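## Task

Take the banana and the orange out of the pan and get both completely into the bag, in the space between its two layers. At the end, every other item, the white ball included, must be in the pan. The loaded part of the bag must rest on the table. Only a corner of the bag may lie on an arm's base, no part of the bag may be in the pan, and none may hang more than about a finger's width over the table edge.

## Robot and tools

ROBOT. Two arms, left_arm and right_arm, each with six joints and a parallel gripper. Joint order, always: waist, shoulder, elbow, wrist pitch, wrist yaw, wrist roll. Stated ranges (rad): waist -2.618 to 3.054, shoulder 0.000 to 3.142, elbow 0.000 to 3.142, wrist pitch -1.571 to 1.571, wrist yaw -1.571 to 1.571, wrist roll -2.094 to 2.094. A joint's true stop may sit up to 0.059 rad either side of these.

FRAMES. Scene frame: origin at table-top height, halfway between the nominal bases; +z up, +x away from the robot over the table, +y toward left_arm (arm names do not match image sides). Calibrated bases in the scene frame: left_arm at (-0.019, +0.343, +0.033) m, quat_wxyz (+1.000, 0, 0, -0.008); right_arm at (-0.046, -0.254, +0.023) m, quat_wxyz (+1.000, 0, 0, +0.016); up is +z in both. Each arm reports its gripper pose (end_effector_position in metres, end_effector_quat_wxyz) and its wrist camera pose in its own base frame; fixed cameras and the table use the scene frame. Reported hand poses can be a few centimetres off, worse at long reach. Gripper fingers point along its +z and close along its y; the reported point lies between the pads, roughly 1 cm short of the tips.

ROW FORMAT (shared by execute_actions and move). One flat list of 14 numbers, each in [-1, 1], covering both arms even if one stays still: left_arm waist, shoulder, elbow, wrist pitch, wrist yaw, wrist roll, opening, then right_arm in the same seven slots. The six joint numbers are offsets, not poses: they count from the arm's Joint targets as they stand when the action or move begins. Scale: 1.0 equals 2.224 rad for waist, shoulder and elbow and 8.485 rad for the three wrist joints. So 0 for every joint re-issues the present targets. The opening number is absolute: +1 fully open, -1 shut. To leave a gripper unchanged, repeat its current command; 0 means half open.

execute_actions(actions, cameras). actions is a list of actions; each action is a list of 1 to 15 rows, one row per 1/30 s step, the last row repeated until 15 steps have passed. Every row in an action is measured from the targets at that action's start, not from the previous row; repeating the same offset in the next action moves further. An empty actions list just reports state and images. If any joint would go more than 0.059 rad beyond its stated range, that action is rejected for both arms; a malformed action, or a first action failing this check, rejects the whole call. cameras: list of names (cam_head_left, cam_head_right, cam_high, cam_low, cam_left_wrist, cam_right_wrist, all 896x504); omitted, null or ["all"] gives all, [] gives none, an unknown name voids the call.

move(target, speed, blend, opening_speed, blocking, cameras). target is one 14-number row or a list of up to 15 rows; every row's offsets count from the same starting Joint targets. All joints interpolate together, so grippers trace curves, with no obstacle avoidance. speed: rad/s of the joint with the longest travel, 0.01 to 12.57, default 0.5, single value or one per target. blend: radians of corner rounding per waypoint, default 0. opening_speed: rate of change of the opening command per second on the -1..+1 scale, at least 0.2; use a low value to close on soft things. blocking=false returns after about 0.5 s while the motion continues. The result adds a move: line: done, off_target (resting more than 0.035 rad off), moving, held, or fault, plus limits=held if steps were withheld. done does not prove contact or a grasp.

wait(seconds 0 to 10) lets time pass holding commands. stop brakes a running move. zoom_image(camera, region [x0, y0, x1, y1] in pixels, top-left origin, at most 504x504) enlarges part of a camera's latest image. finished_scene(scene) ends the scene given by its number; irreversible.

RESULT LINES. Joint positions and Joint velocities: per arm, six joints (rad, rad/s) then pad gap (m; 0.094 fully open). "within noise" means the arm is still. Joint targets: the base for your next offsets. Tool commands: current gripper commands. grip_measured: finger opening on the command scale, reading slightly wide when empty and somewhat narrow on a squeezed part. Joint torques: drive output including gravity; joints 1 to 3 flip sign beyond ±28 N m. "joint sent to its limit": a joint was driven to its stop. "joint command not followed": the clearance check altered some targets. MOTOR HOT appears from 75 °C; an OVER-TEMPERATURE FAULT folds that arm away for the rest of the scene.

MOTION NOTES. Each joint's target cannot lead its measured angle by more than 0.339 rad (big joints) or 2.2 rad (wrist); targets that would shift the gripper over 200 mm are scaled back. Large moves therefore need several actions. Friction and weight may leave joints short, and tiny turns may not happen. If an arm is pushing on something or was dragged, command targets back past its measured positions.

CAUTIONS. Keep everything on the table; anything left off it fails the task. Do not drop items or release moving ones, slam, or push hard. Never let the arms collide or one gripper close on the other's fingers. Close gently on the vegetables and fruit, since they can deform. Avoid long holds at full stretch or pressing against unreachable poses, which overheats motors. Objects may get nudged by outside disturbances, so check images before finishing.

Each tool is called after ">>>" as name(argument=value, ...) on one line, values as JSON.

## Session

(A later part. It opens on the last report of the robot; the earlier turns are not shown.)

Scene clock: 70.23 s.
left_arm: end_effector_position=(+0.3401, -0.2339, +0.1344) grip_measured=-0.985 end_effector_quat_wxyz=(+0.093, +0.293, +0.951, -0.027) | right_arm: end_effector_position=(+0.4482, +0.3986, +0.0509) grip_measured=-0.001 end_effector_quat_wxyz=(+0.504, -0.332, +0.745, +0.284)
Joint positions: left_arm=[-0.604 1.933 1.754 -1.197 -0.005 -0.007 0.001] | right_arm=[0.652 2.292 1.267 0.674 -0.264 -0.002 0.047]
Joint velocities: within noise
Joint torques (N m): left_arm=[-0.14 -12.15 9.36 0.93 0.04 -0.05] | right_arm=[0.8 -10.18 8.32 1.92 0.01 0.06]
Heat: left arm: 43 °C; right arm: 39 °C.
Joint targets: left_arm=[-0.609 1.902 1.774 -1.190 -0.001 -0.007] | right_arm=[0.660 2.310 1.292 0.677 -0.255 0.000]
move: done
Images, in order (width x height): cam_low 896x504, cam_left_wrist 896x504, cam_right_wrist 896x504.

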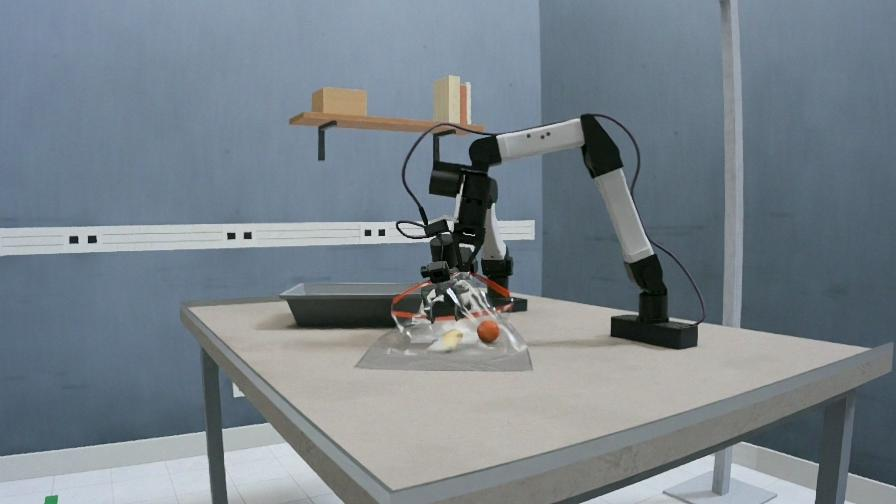

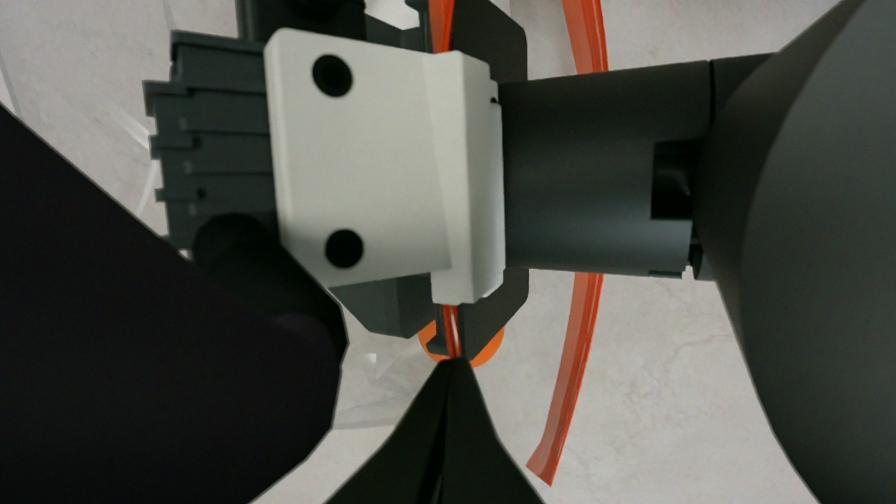

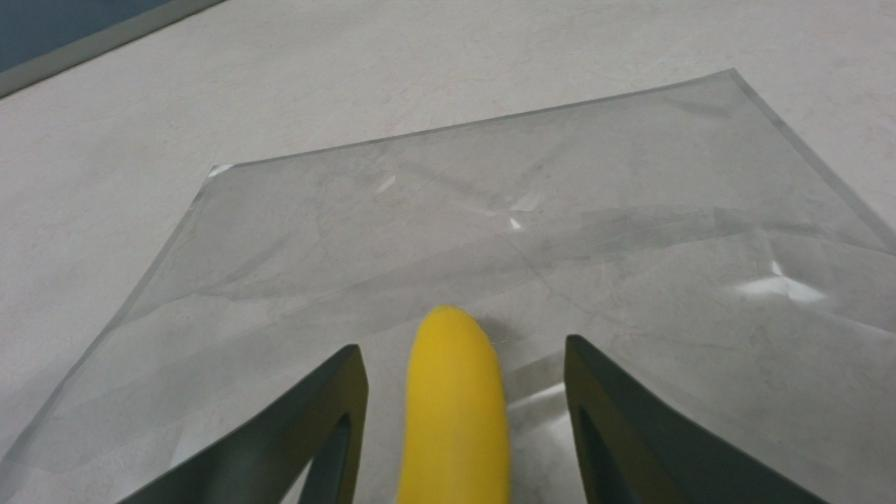

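>>> move(target=[[0,0,0,0,0,0,-1,-0.0072,-0.0854,-0.089,-0.008,-0.004,0,0],[0,0,0,0,0,0,-1,-0.027,-0.147,-0.2005,0.001,-0.008,0,0],[0,0,0,0,0,0,-1,-0.0814,-0.259,-0.35,0.011,-0.022,0,0]], speed=0.4, blend=0.03)

>>> zoom_image(camera="cam_head_left", region=[230, 190, 480, 340])

Scene clock: 71.13 s.
left_arm: end_effector_position=(+0.3401, -0.2339, +0.1344) grip_measured=-0.985 end_effector_quat_wxyz=(+0.093, +0.293, +0.951, -0.027) | right_arm: end_effector_position=(+0.4474, +0.3980, +0.0487) grip_measured=-0.001 end_effector_quat_wxyz=(+0.500, -0.333, +0.748, +0.283)
Joint positions: left_arm=[-0.604 1.933 1.754 -1.197 -0.005 -0.007 0.001] | right_arm=[0.652 2.292 1.265 0.668 -0.264 -0.002 0.047]
Joint velocities: within noise
Joint torques (N m): left_arm=[-0.18 -12.14 9.39 0.93 0.04 -0.04] | right_arm=[0.03 -11.74 6 1.93 -0.08 0.03]
Heat: left arm: 43 °C; right arm: 39 °C.
Joint targets: left_arm=[-0.609 1.902 1.774 -1.190 -0.001 -0.007] | right_arm=[0.652 2.292 1.266 0.672 -0.264 -0.002]
move: held (right_arm; a check stopped the path); path passed 0 of 3 targets; limits=held; right_arm: the elbow is farthest, 0.752 rad from its target
joint command not followed: on one or more control steps a check withheld the commanded joint targets of the right arm, and it was not sent them on those steps.
cause: the commanded joint targets, or the way to them, would bring a part of the robot too close to another arm (this arm's wrist (the part past the wrist pitch) and the left arm's fingers).

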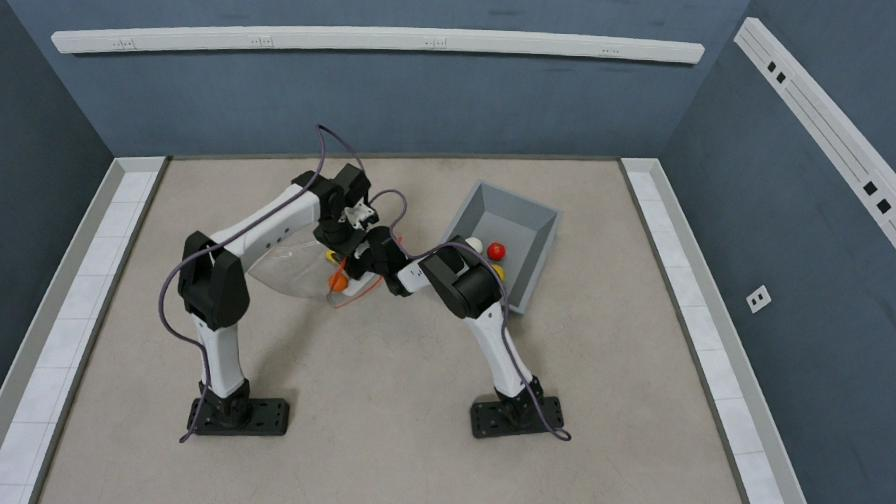

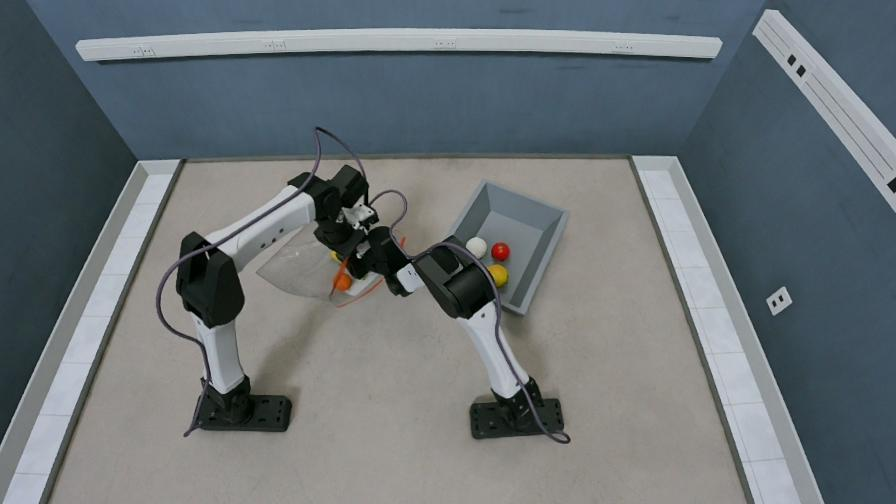

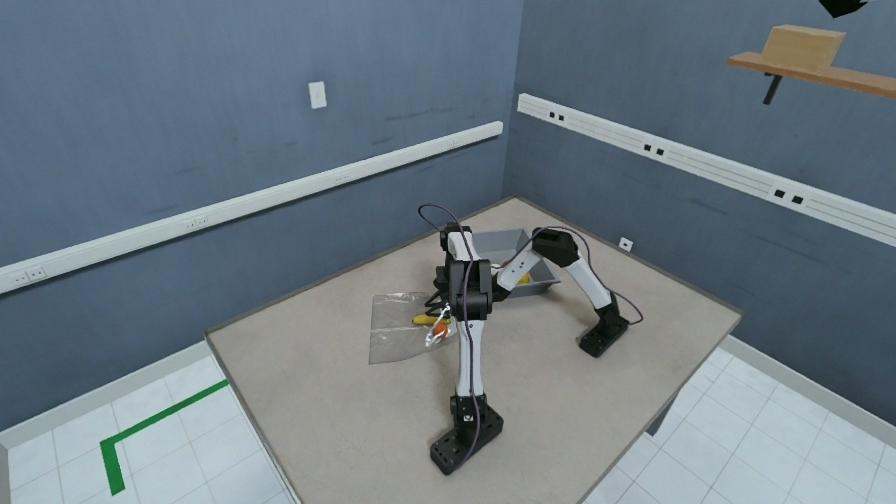

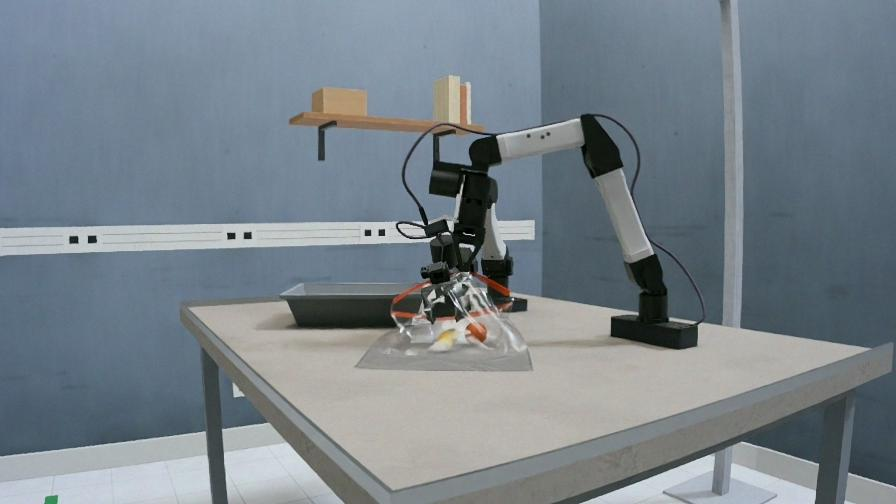

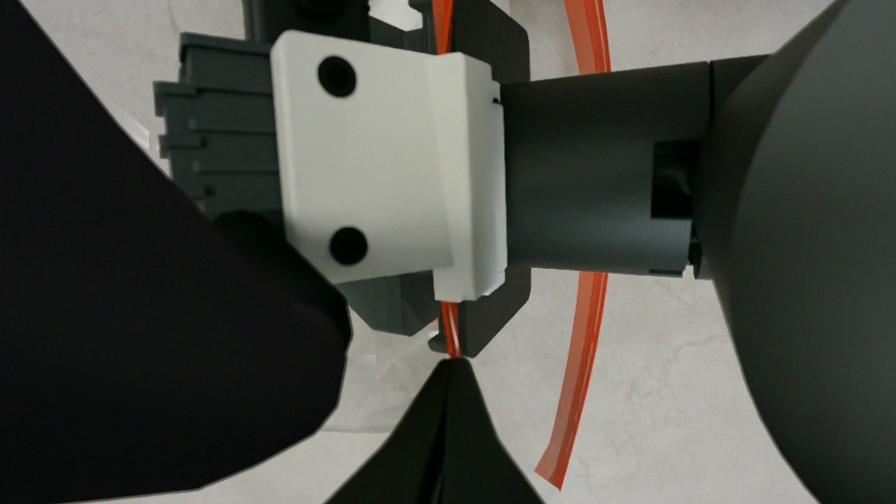

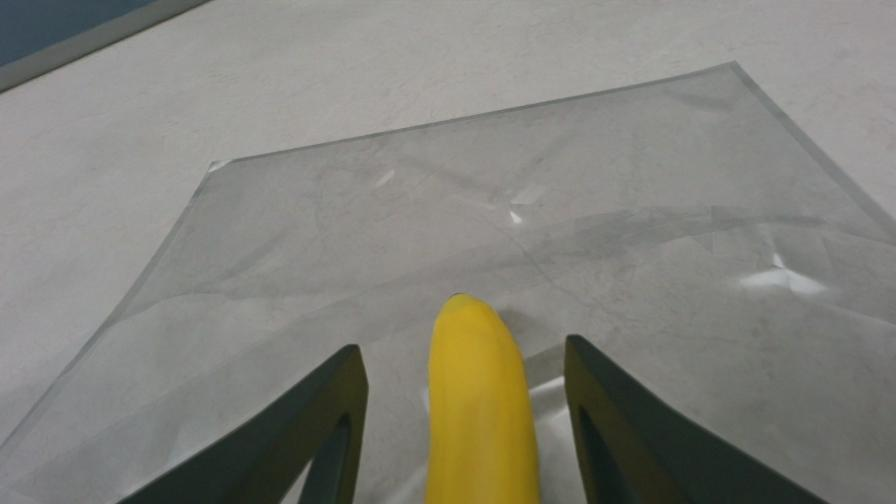

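Scaled by 2.016 from the camera's 896x504 image, which has a finer 1280x720 frame.

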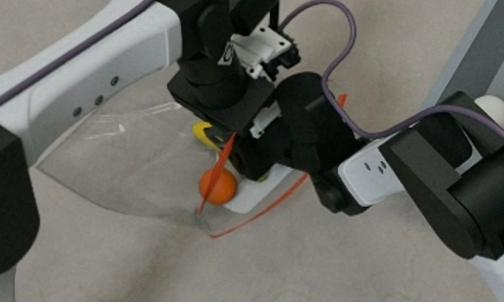

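>>> move(target=[[-0.003,-0.036,0,0,0,0,-1,0,0,0,0,0,0,0],[-0.003,-0.036,0,0,0,0,-1,-0.005,-0.07,-0.077,-0.008,-0.004,0,0],[-0.003,-0.036,0,0,0,0,-1,-0.0234,-0.139,-0.1888,0.001,-0.008,0,0],[-0.003,-0.036,0,0,0,0,-1,-0.0778,-0.251,-0.338,0.011,-0.022,0,0]], speed=0.4, blend=[0,0.03,0.03,0])

>>> zoom_image(camera="cam_head_left", region=[230, 190, 480, 340])

Scene clock: 74.33 s.
left_arm: end_effector_position=(+0.3354, -0.2342, +0.1713) grip_measured=-0.985 end_effector_quat_wxyz=(+0.138, +0.294, +0.945, -0.041) | right_arm: end_effector_position=(+0.3252, +0.2545, +0.0475) grip_measured=-0.001 end_effector_quat_wxyz=(+0.436, -0.310, +0.789, +0.301)
Joint positions: left_arm=[-0.612 1.839 1.754 -1.197 -0.005 -0.007 0.001] | right_arm=[0.486 1.768 0.517 0.745 -0.44 -0.002 0.047]
Joint velocities: within noise
Joint torques (N m): left_arm=[-0.17 -10.3 9.47 1.15 0.05 -0.05] | right_arm=[-0.62 -9.5 4.57 2 -0.26 0.03]
Heat: left arm: 43 °C; right arm: 40 °C.
Joint targets: left_arm=[-0.616 1.822 1.774 -1.190 -0.001 -0.007] | right_arm=[0.479 1.734 0.514 0.766 -0.451 -0.002]
move: done

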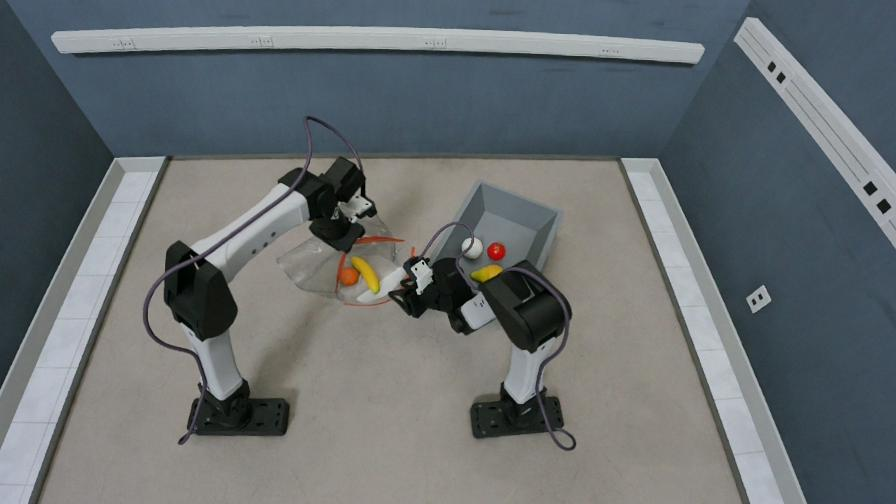

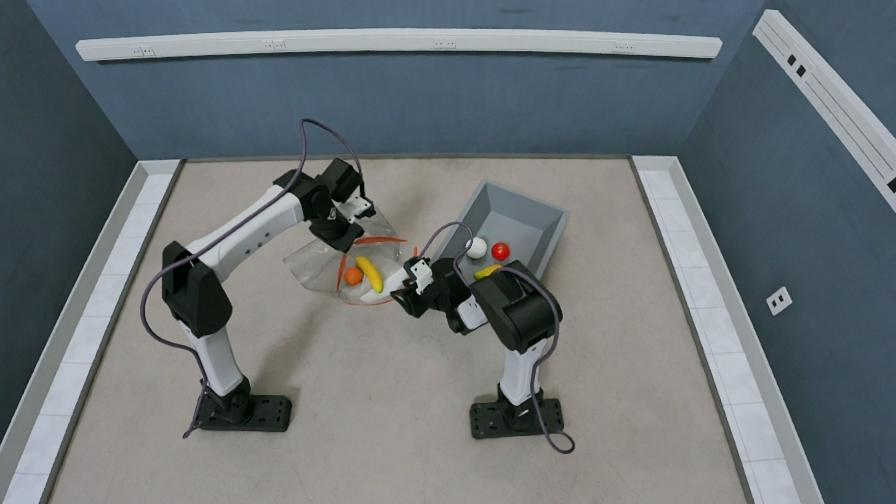

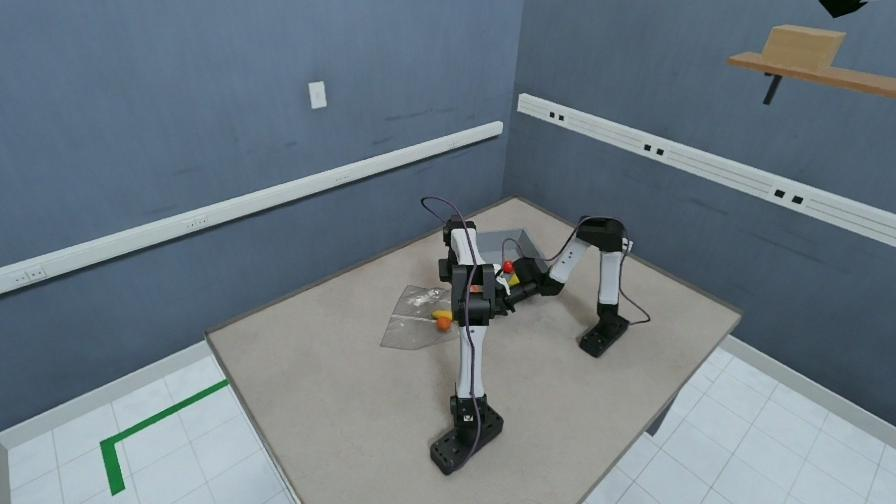

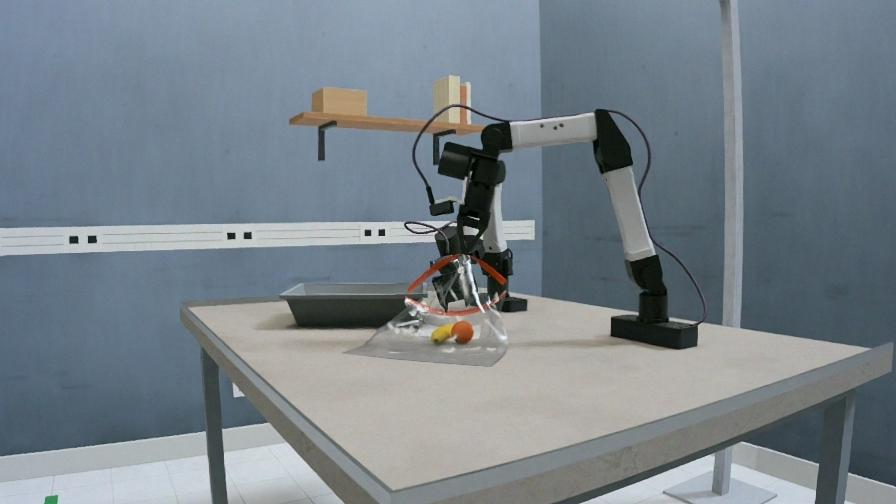

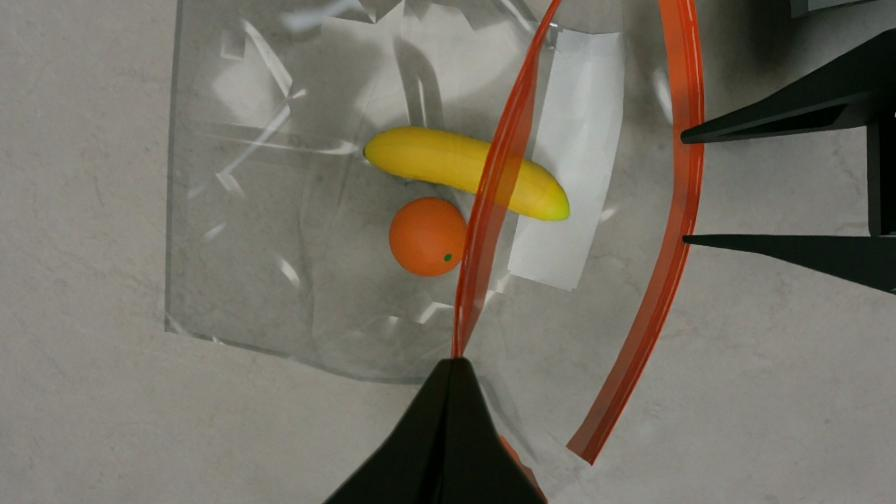

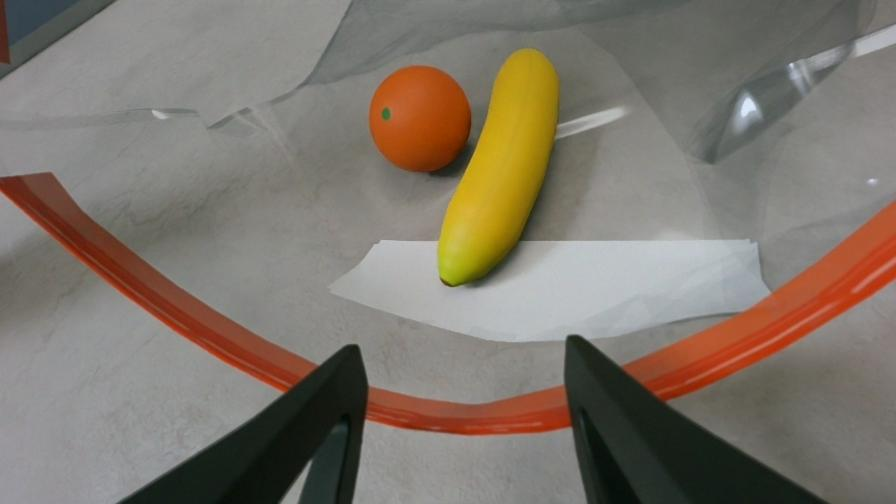

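Scaled by 2.016 from the camera's 896x504 image, which has a finer 1280x720 frame.

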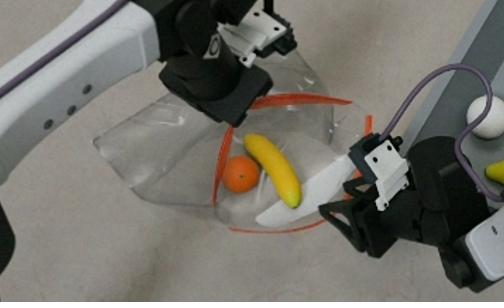

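>>> move(target=[[-0.003,-0.003,0,0,0,0,-1,-0.05,-0.12,0,0,0,0,0],[0.03,-0.04,-0.018,0.014,0,0,-1,-0.2,-0.4,0,0,0,0,0],[0.097,-0.1255,-0.0535,0.0427,0,0,-1,-0.2,-0.4,0,0,0,0,0]], speed=0.45, blend=0.05)

>>> zoom_image(camera="cam_low", region=[320, 200, 560, 390])

Scene clock: 78.10 s.
left_arm: end_effector_position=(+0.4019, -0.1704, +0.2989) grip_measured=-0.985 end_effector_quat_wxyz=(+0.399, +0.179, +0.896, -0.080) | right_arm: end_effector_position=(+0.3033, +0.0863, +0.3812) grip_measured=-0.001 end_effector_quat_wxyz=(+0.816, -0.196, +0.527, +0.136)
Joint positions: left_arm=[-0.403 1.558 1.665 -0.84 -0.005 -0.007 0.001] | right_arm=[0.042 0.851 0.515 0.755 -0.443 -0.002 0.047]
Joint velocities: within noise
Joint torques (N m): left_arm=[0.44 -8.1 7.06 2.16 0.05 -0.05] | right_arm=[-0.69 -1.92 7.2 1.67 -0.02 0.05]
Heat: left arm: 42 °C; right arm: 40 °C.
Joint targets: left_arm=[-0.400 1.543 1.655 -0.828 -0.001 -0.007] | right_arm=[0.034 0.844 0.514 0.765 -0.451 -0.002]
move: done

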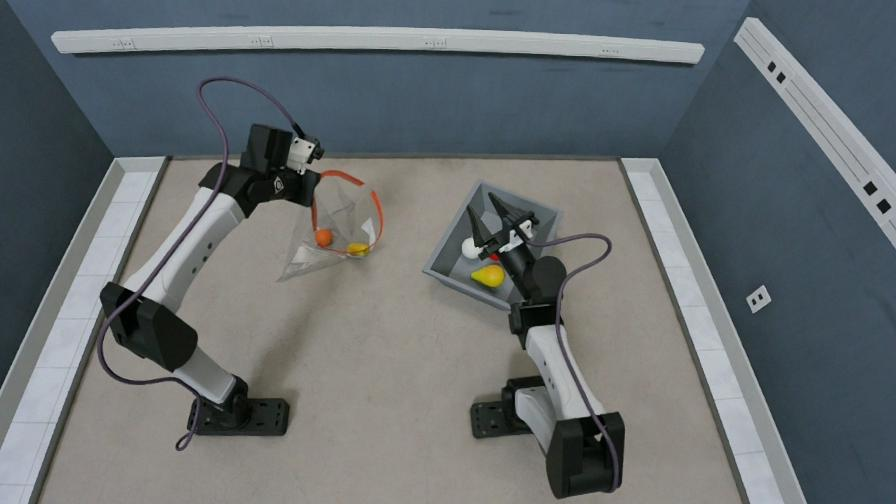

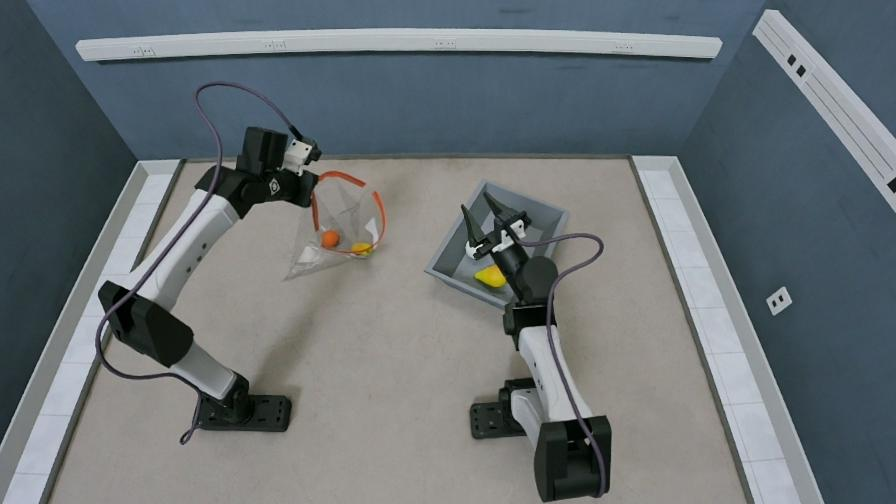

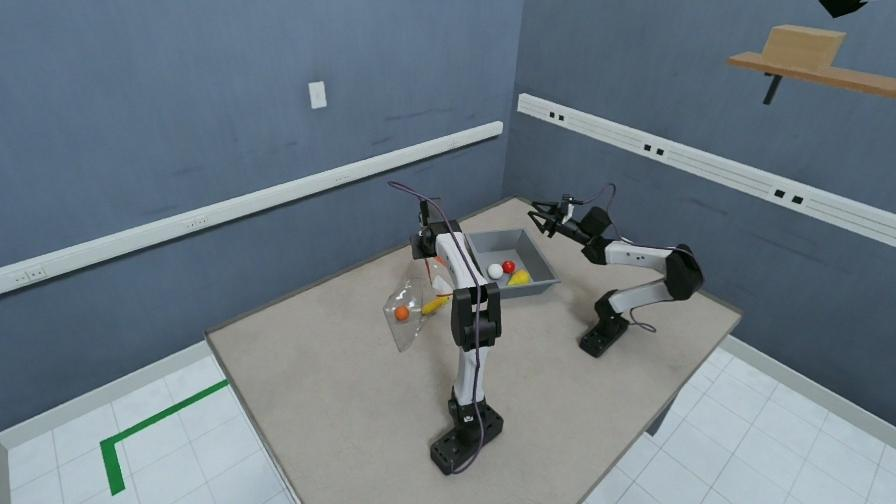

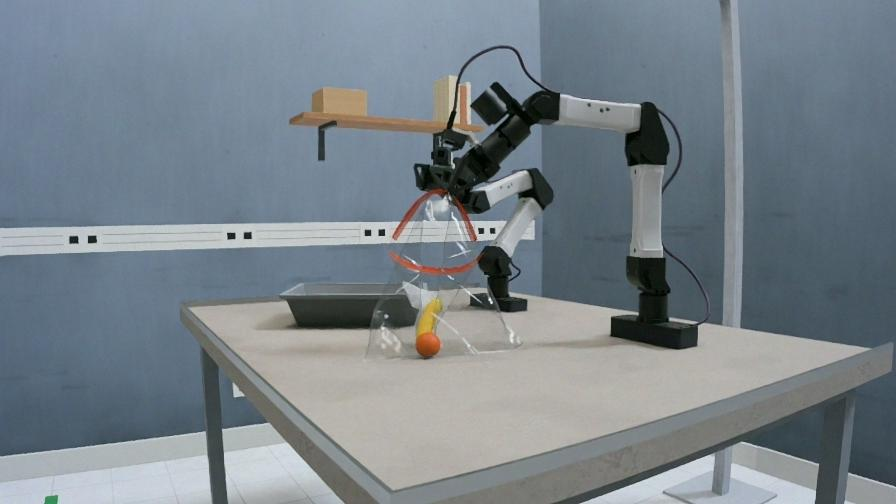

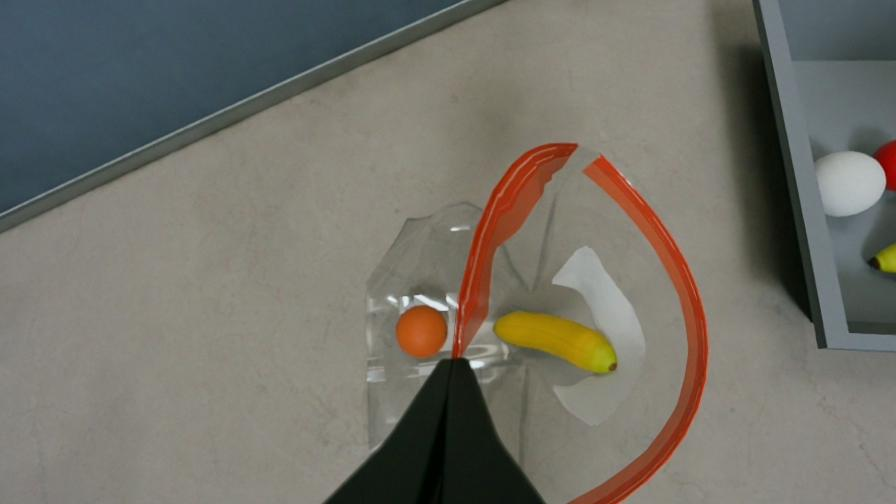

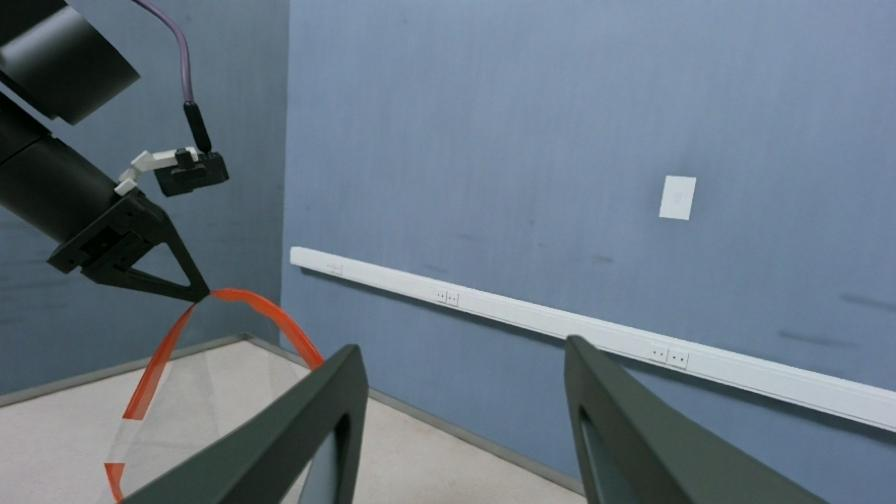

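Scaled by 2.100 from the camera's 896x504 image, which has a finer 1280x720 frame.

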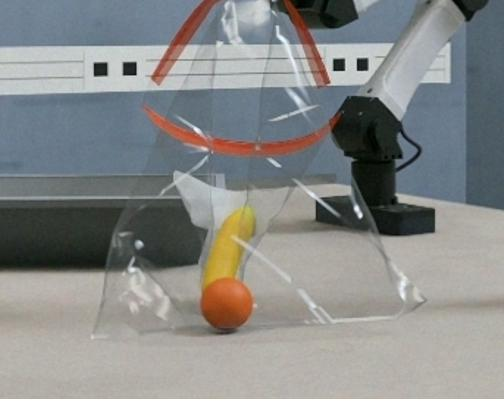

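>>> move(target=[[-0.0585,0.008,-0.0998,0.0125,0,0,-1,0,0,0,0,0,0,0],[-0.1214,0.0674,-0.147,0.0169,0,0,-1,0,0,0,0,0,0,0],[-0.148,0.1835,-0.183,0.0331,0,0,-1,0,0,0,0,0,0,0]], speed=0.3, blend=0.05)

Scene clock: 81.13 s.
left_arm: end_effector_position=(+0.3170, -0.2792, +0.0185) grip_measured=-0.985 end_effector_quat_wxyz=(+0.154, +0.346, +0.924, -0.056) | right_arm: end_effector_position=(+0.3032, +0.0864, +0.3812) grip_measured=-0.001 end_effector_quat_wxyz=(+0.816, -0.196, +0.527, +0.136)
Joint positions: left_arm=[-0.724 1.939 1.254 -0.556 -0.005 -0.007 0.001] | right_arm=[0.042 0.851 0.515 0.755 -0.443 -0.002 0.047]
Joint velocities: within noise
Joint torques (N m): left_arm=[-0.17 -8.58 6.39 1.23 0.05 -0.04] | right_arm=[-0.7 -1.95 7.17 1.67 -0.01 0.05]
Heat: left arm: 41 °C; right arm: 39 °C.
Joint targets: left_arm=[-0.729 1.951 1.248 -0.547 -0.001 -0.007] | right_arm=[0.034 0.844 0.514 0.765 -0.451 -0.002]
move: done

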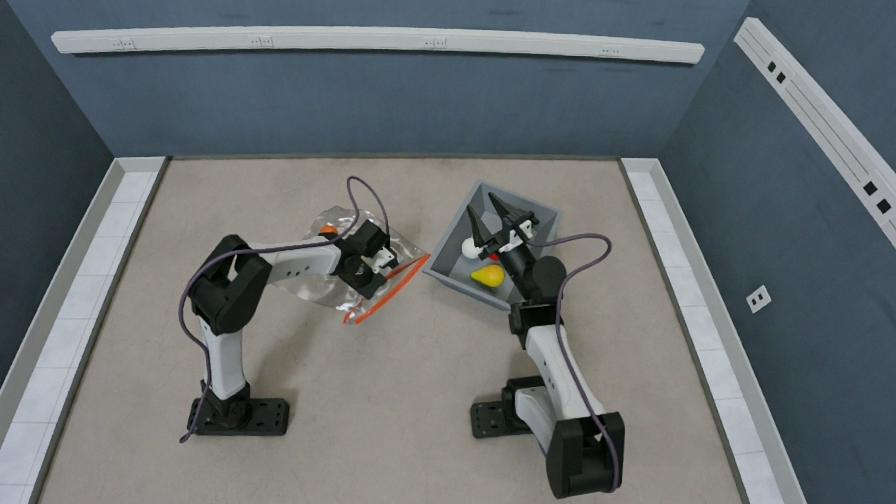

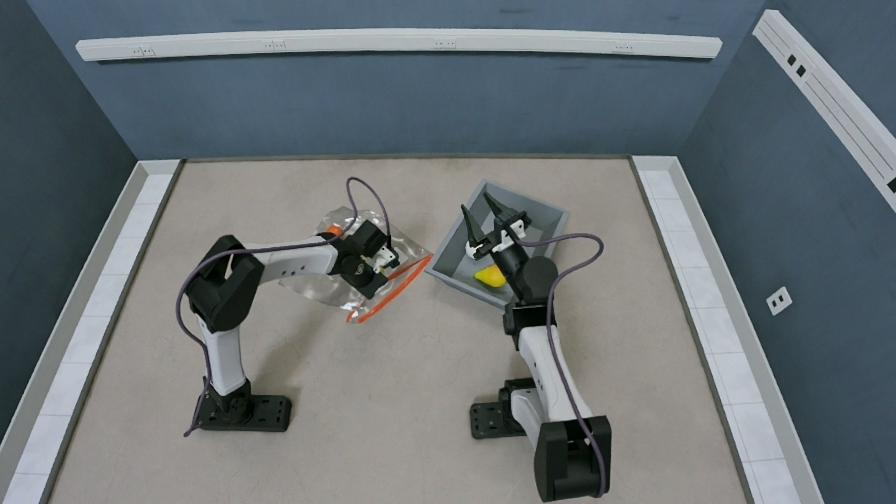

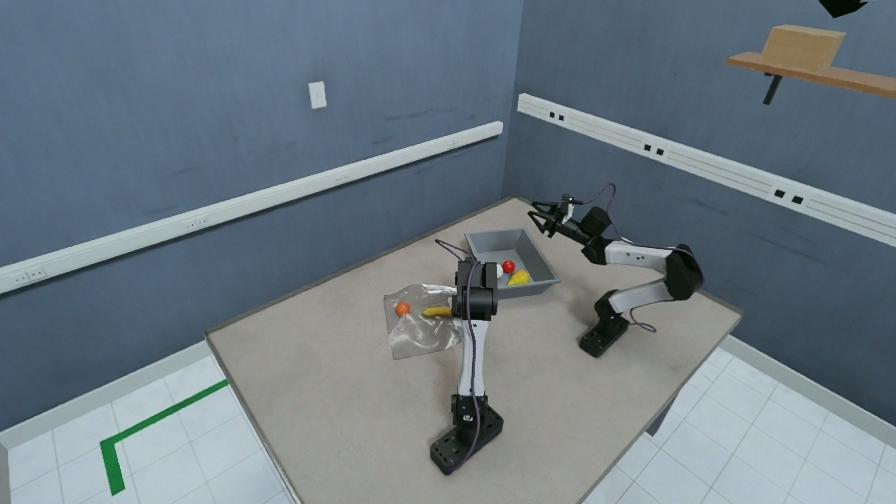

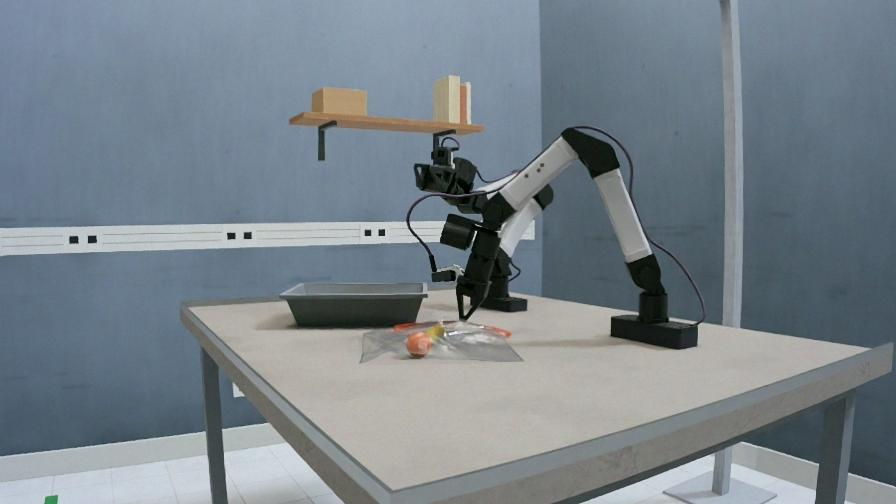

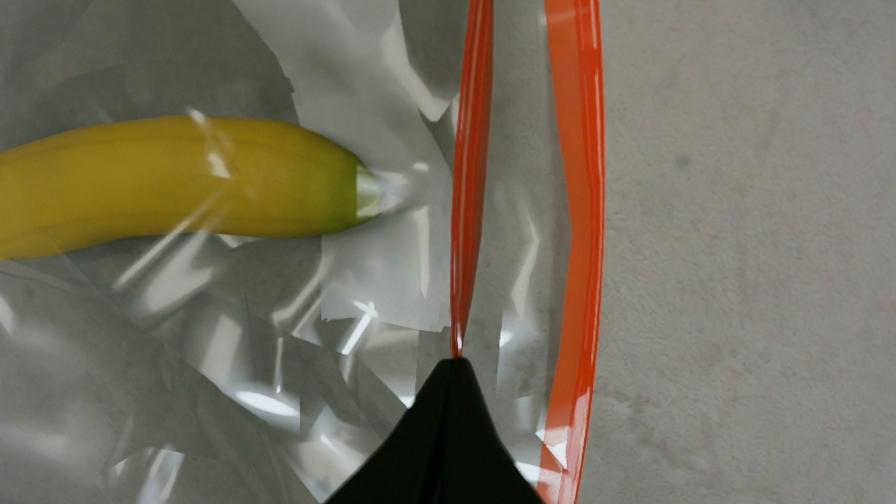

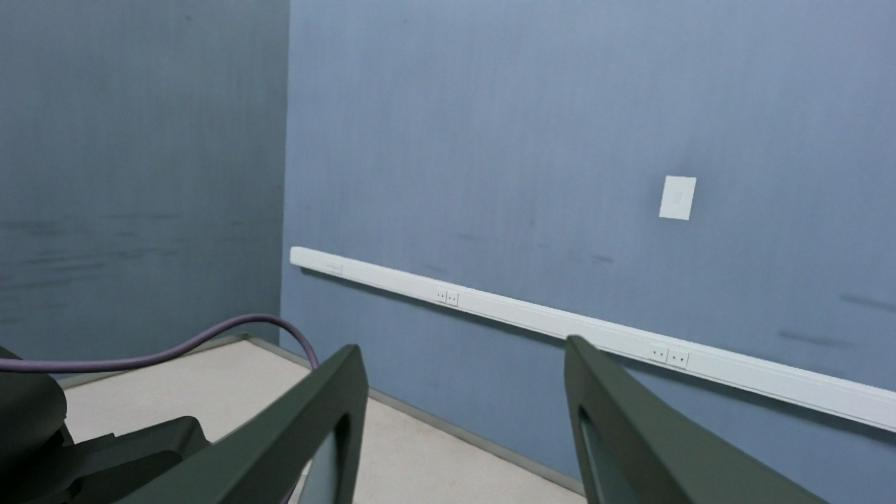

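>>> move(target=[[0.003,0.026,0,0.004,0,0,-1,0,0,0,0,0,0,0],[0.003,0.026,0,0.004,0,0,-0.5,0,0,0,0,0,0,0],[0.003,-0.05,0,-0.01,0,0,-0.5,0,0,0,0,0,0,0],[0.003,-0.2,0,-0.05,0,0,-0.5,0,0,0,0,0,0,0],[0.4,-0.35,0,-0.05,0,0,-0.5,0,0,0,0,0,0,0]], speed=[0.3,0.3,0.3,0.7,0.9], opening_speed=0.7)

>>> zoom_image(camera="cam_head_left", region=[260, 180, 480, 340])

>>> zoom_image(camera="cam_low", region=[320, 270, 540, 380])

Scene clock: 86.03 s.
left_arm: end_effector_position=(+0.3117, +0.0494, +0.2459) grip_measured=-0.502 end_effector_quat_wxyz=(+0.337, -0.077, +0.938, +0.027) | right_arm: end_effector_position=(+0.3032, +0.0864, +0.3812) grip_measured=-0.001 end_effector_quat_wxyz=(+0.816, -0.196, +0.527, +0.136)
Joint positions: left_arm=[0.155 1.18 1.254 -0.956 -0.004 -0.007 0.023] | right_arm=[0.042 0.851 0.515 0.755 -0.443 -0.002 0.047]
Joint velocities: within noise
Joint torques (N m): left_arm=[0.65 -3.97 7.24 1.65 0.03 -0.05] | right_arm=[-0.7 -1.94 7.2 1.68 -0.02 0.05]
Heat: left arm: 40 °C; right arm: 38 °C.
Joint targets: left_arm=[0.160 1.172 1.248 -0.971 -0.001 -0.007] | right_arm=[0.034 0.844 0.514 0.765 -0.451 -0.002]
move: done

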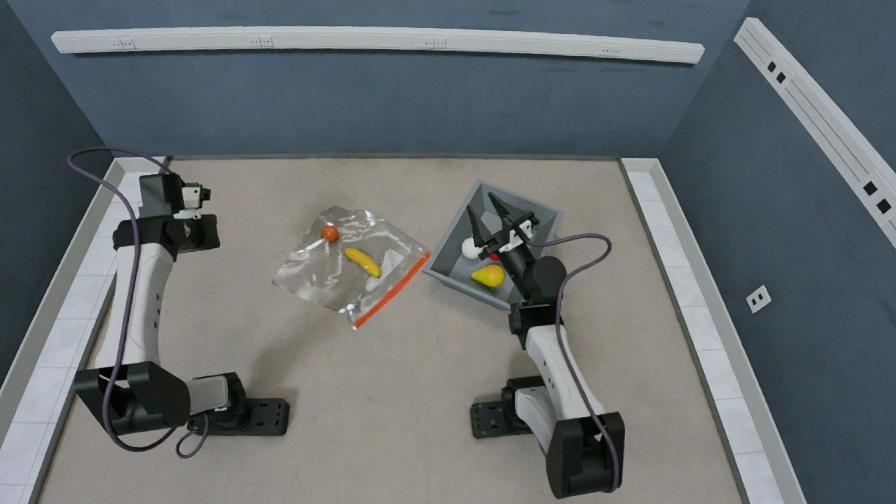

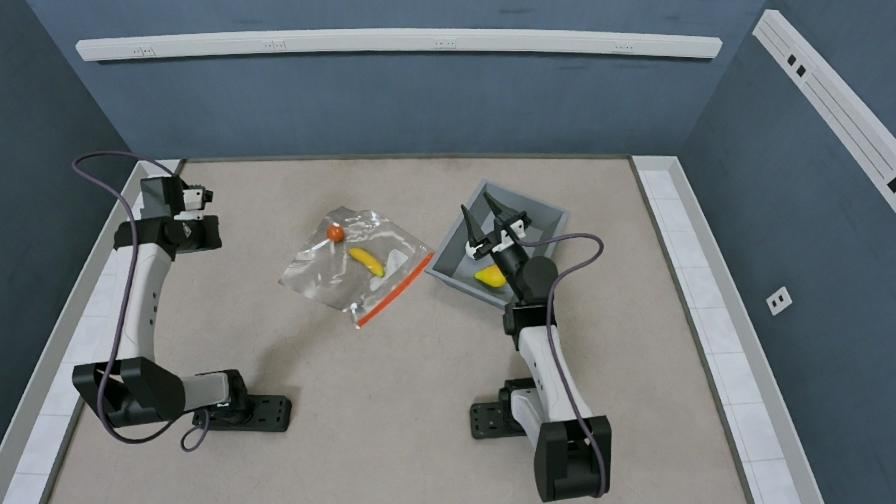

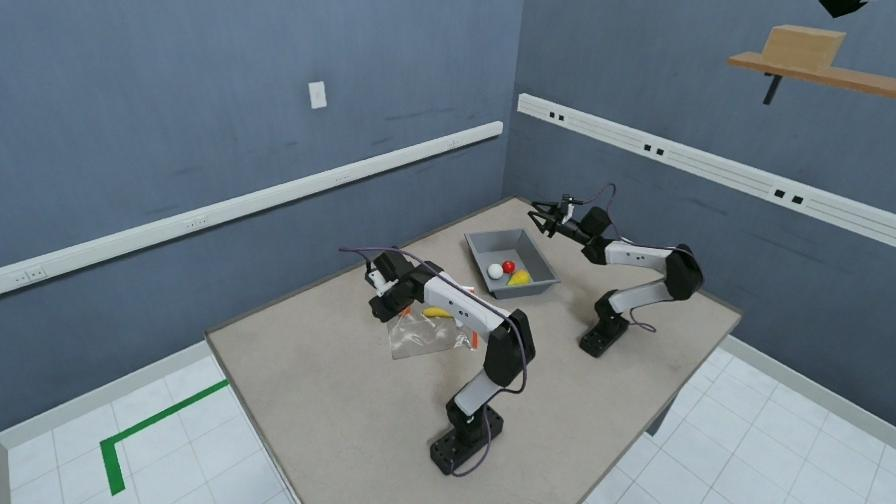

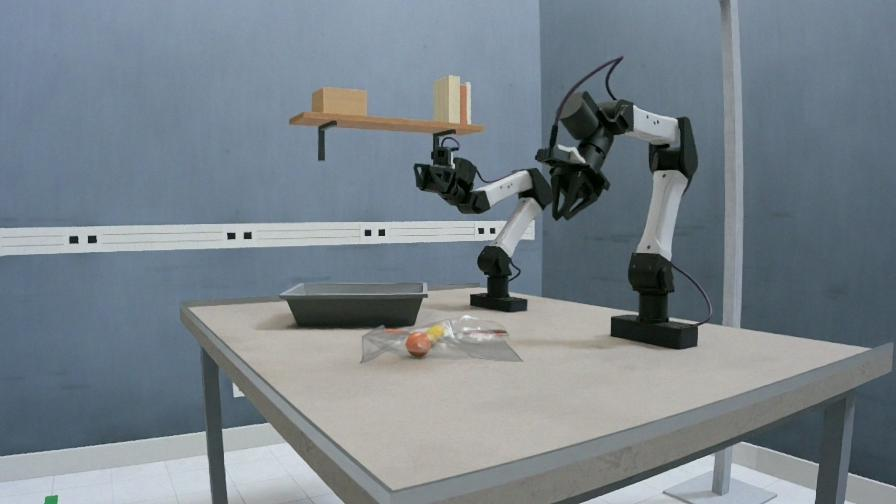

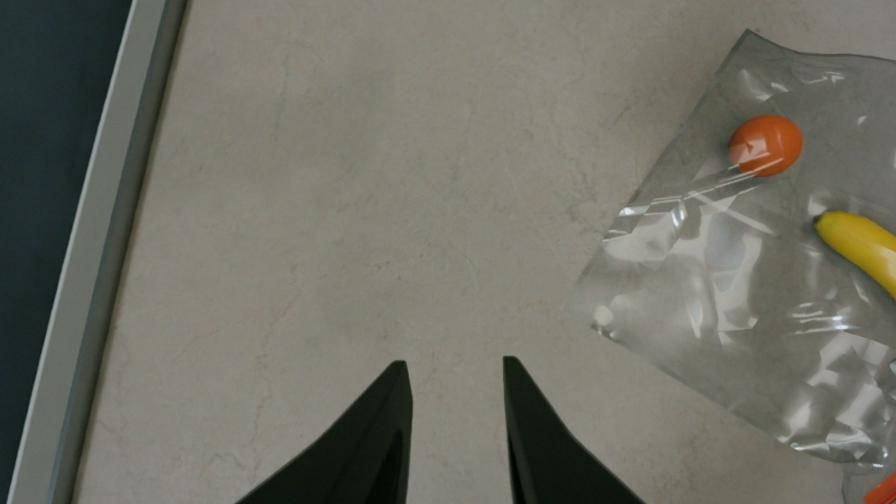

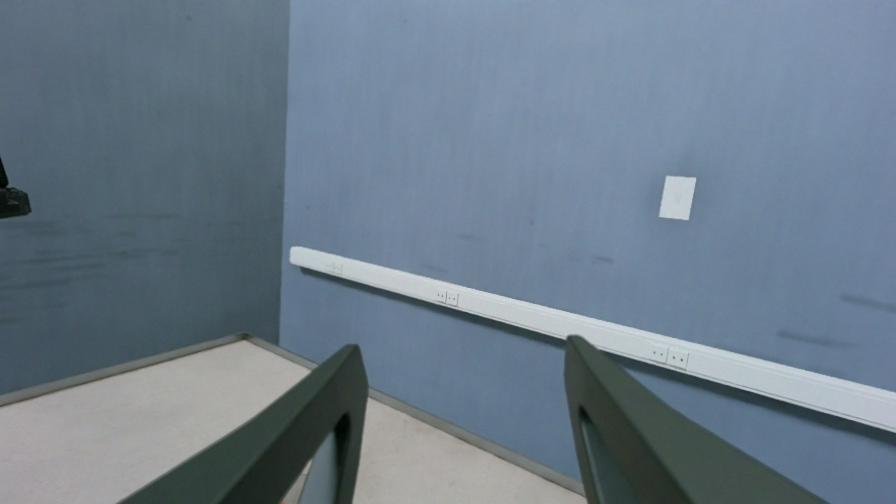

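Scaled by 2.291 from the camera's 896x504 image, which has a finer 1280x720 frame.

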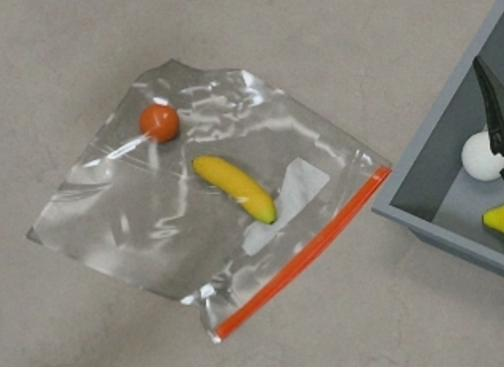

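Scaled by 2.291 from the camera's 896x504 image, which has a finer 1280x720 frame.

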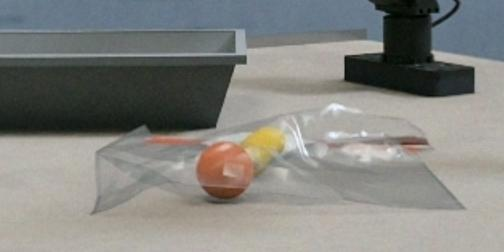

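>>> finished_scene(scene=2)

The scene is finished: the task was done.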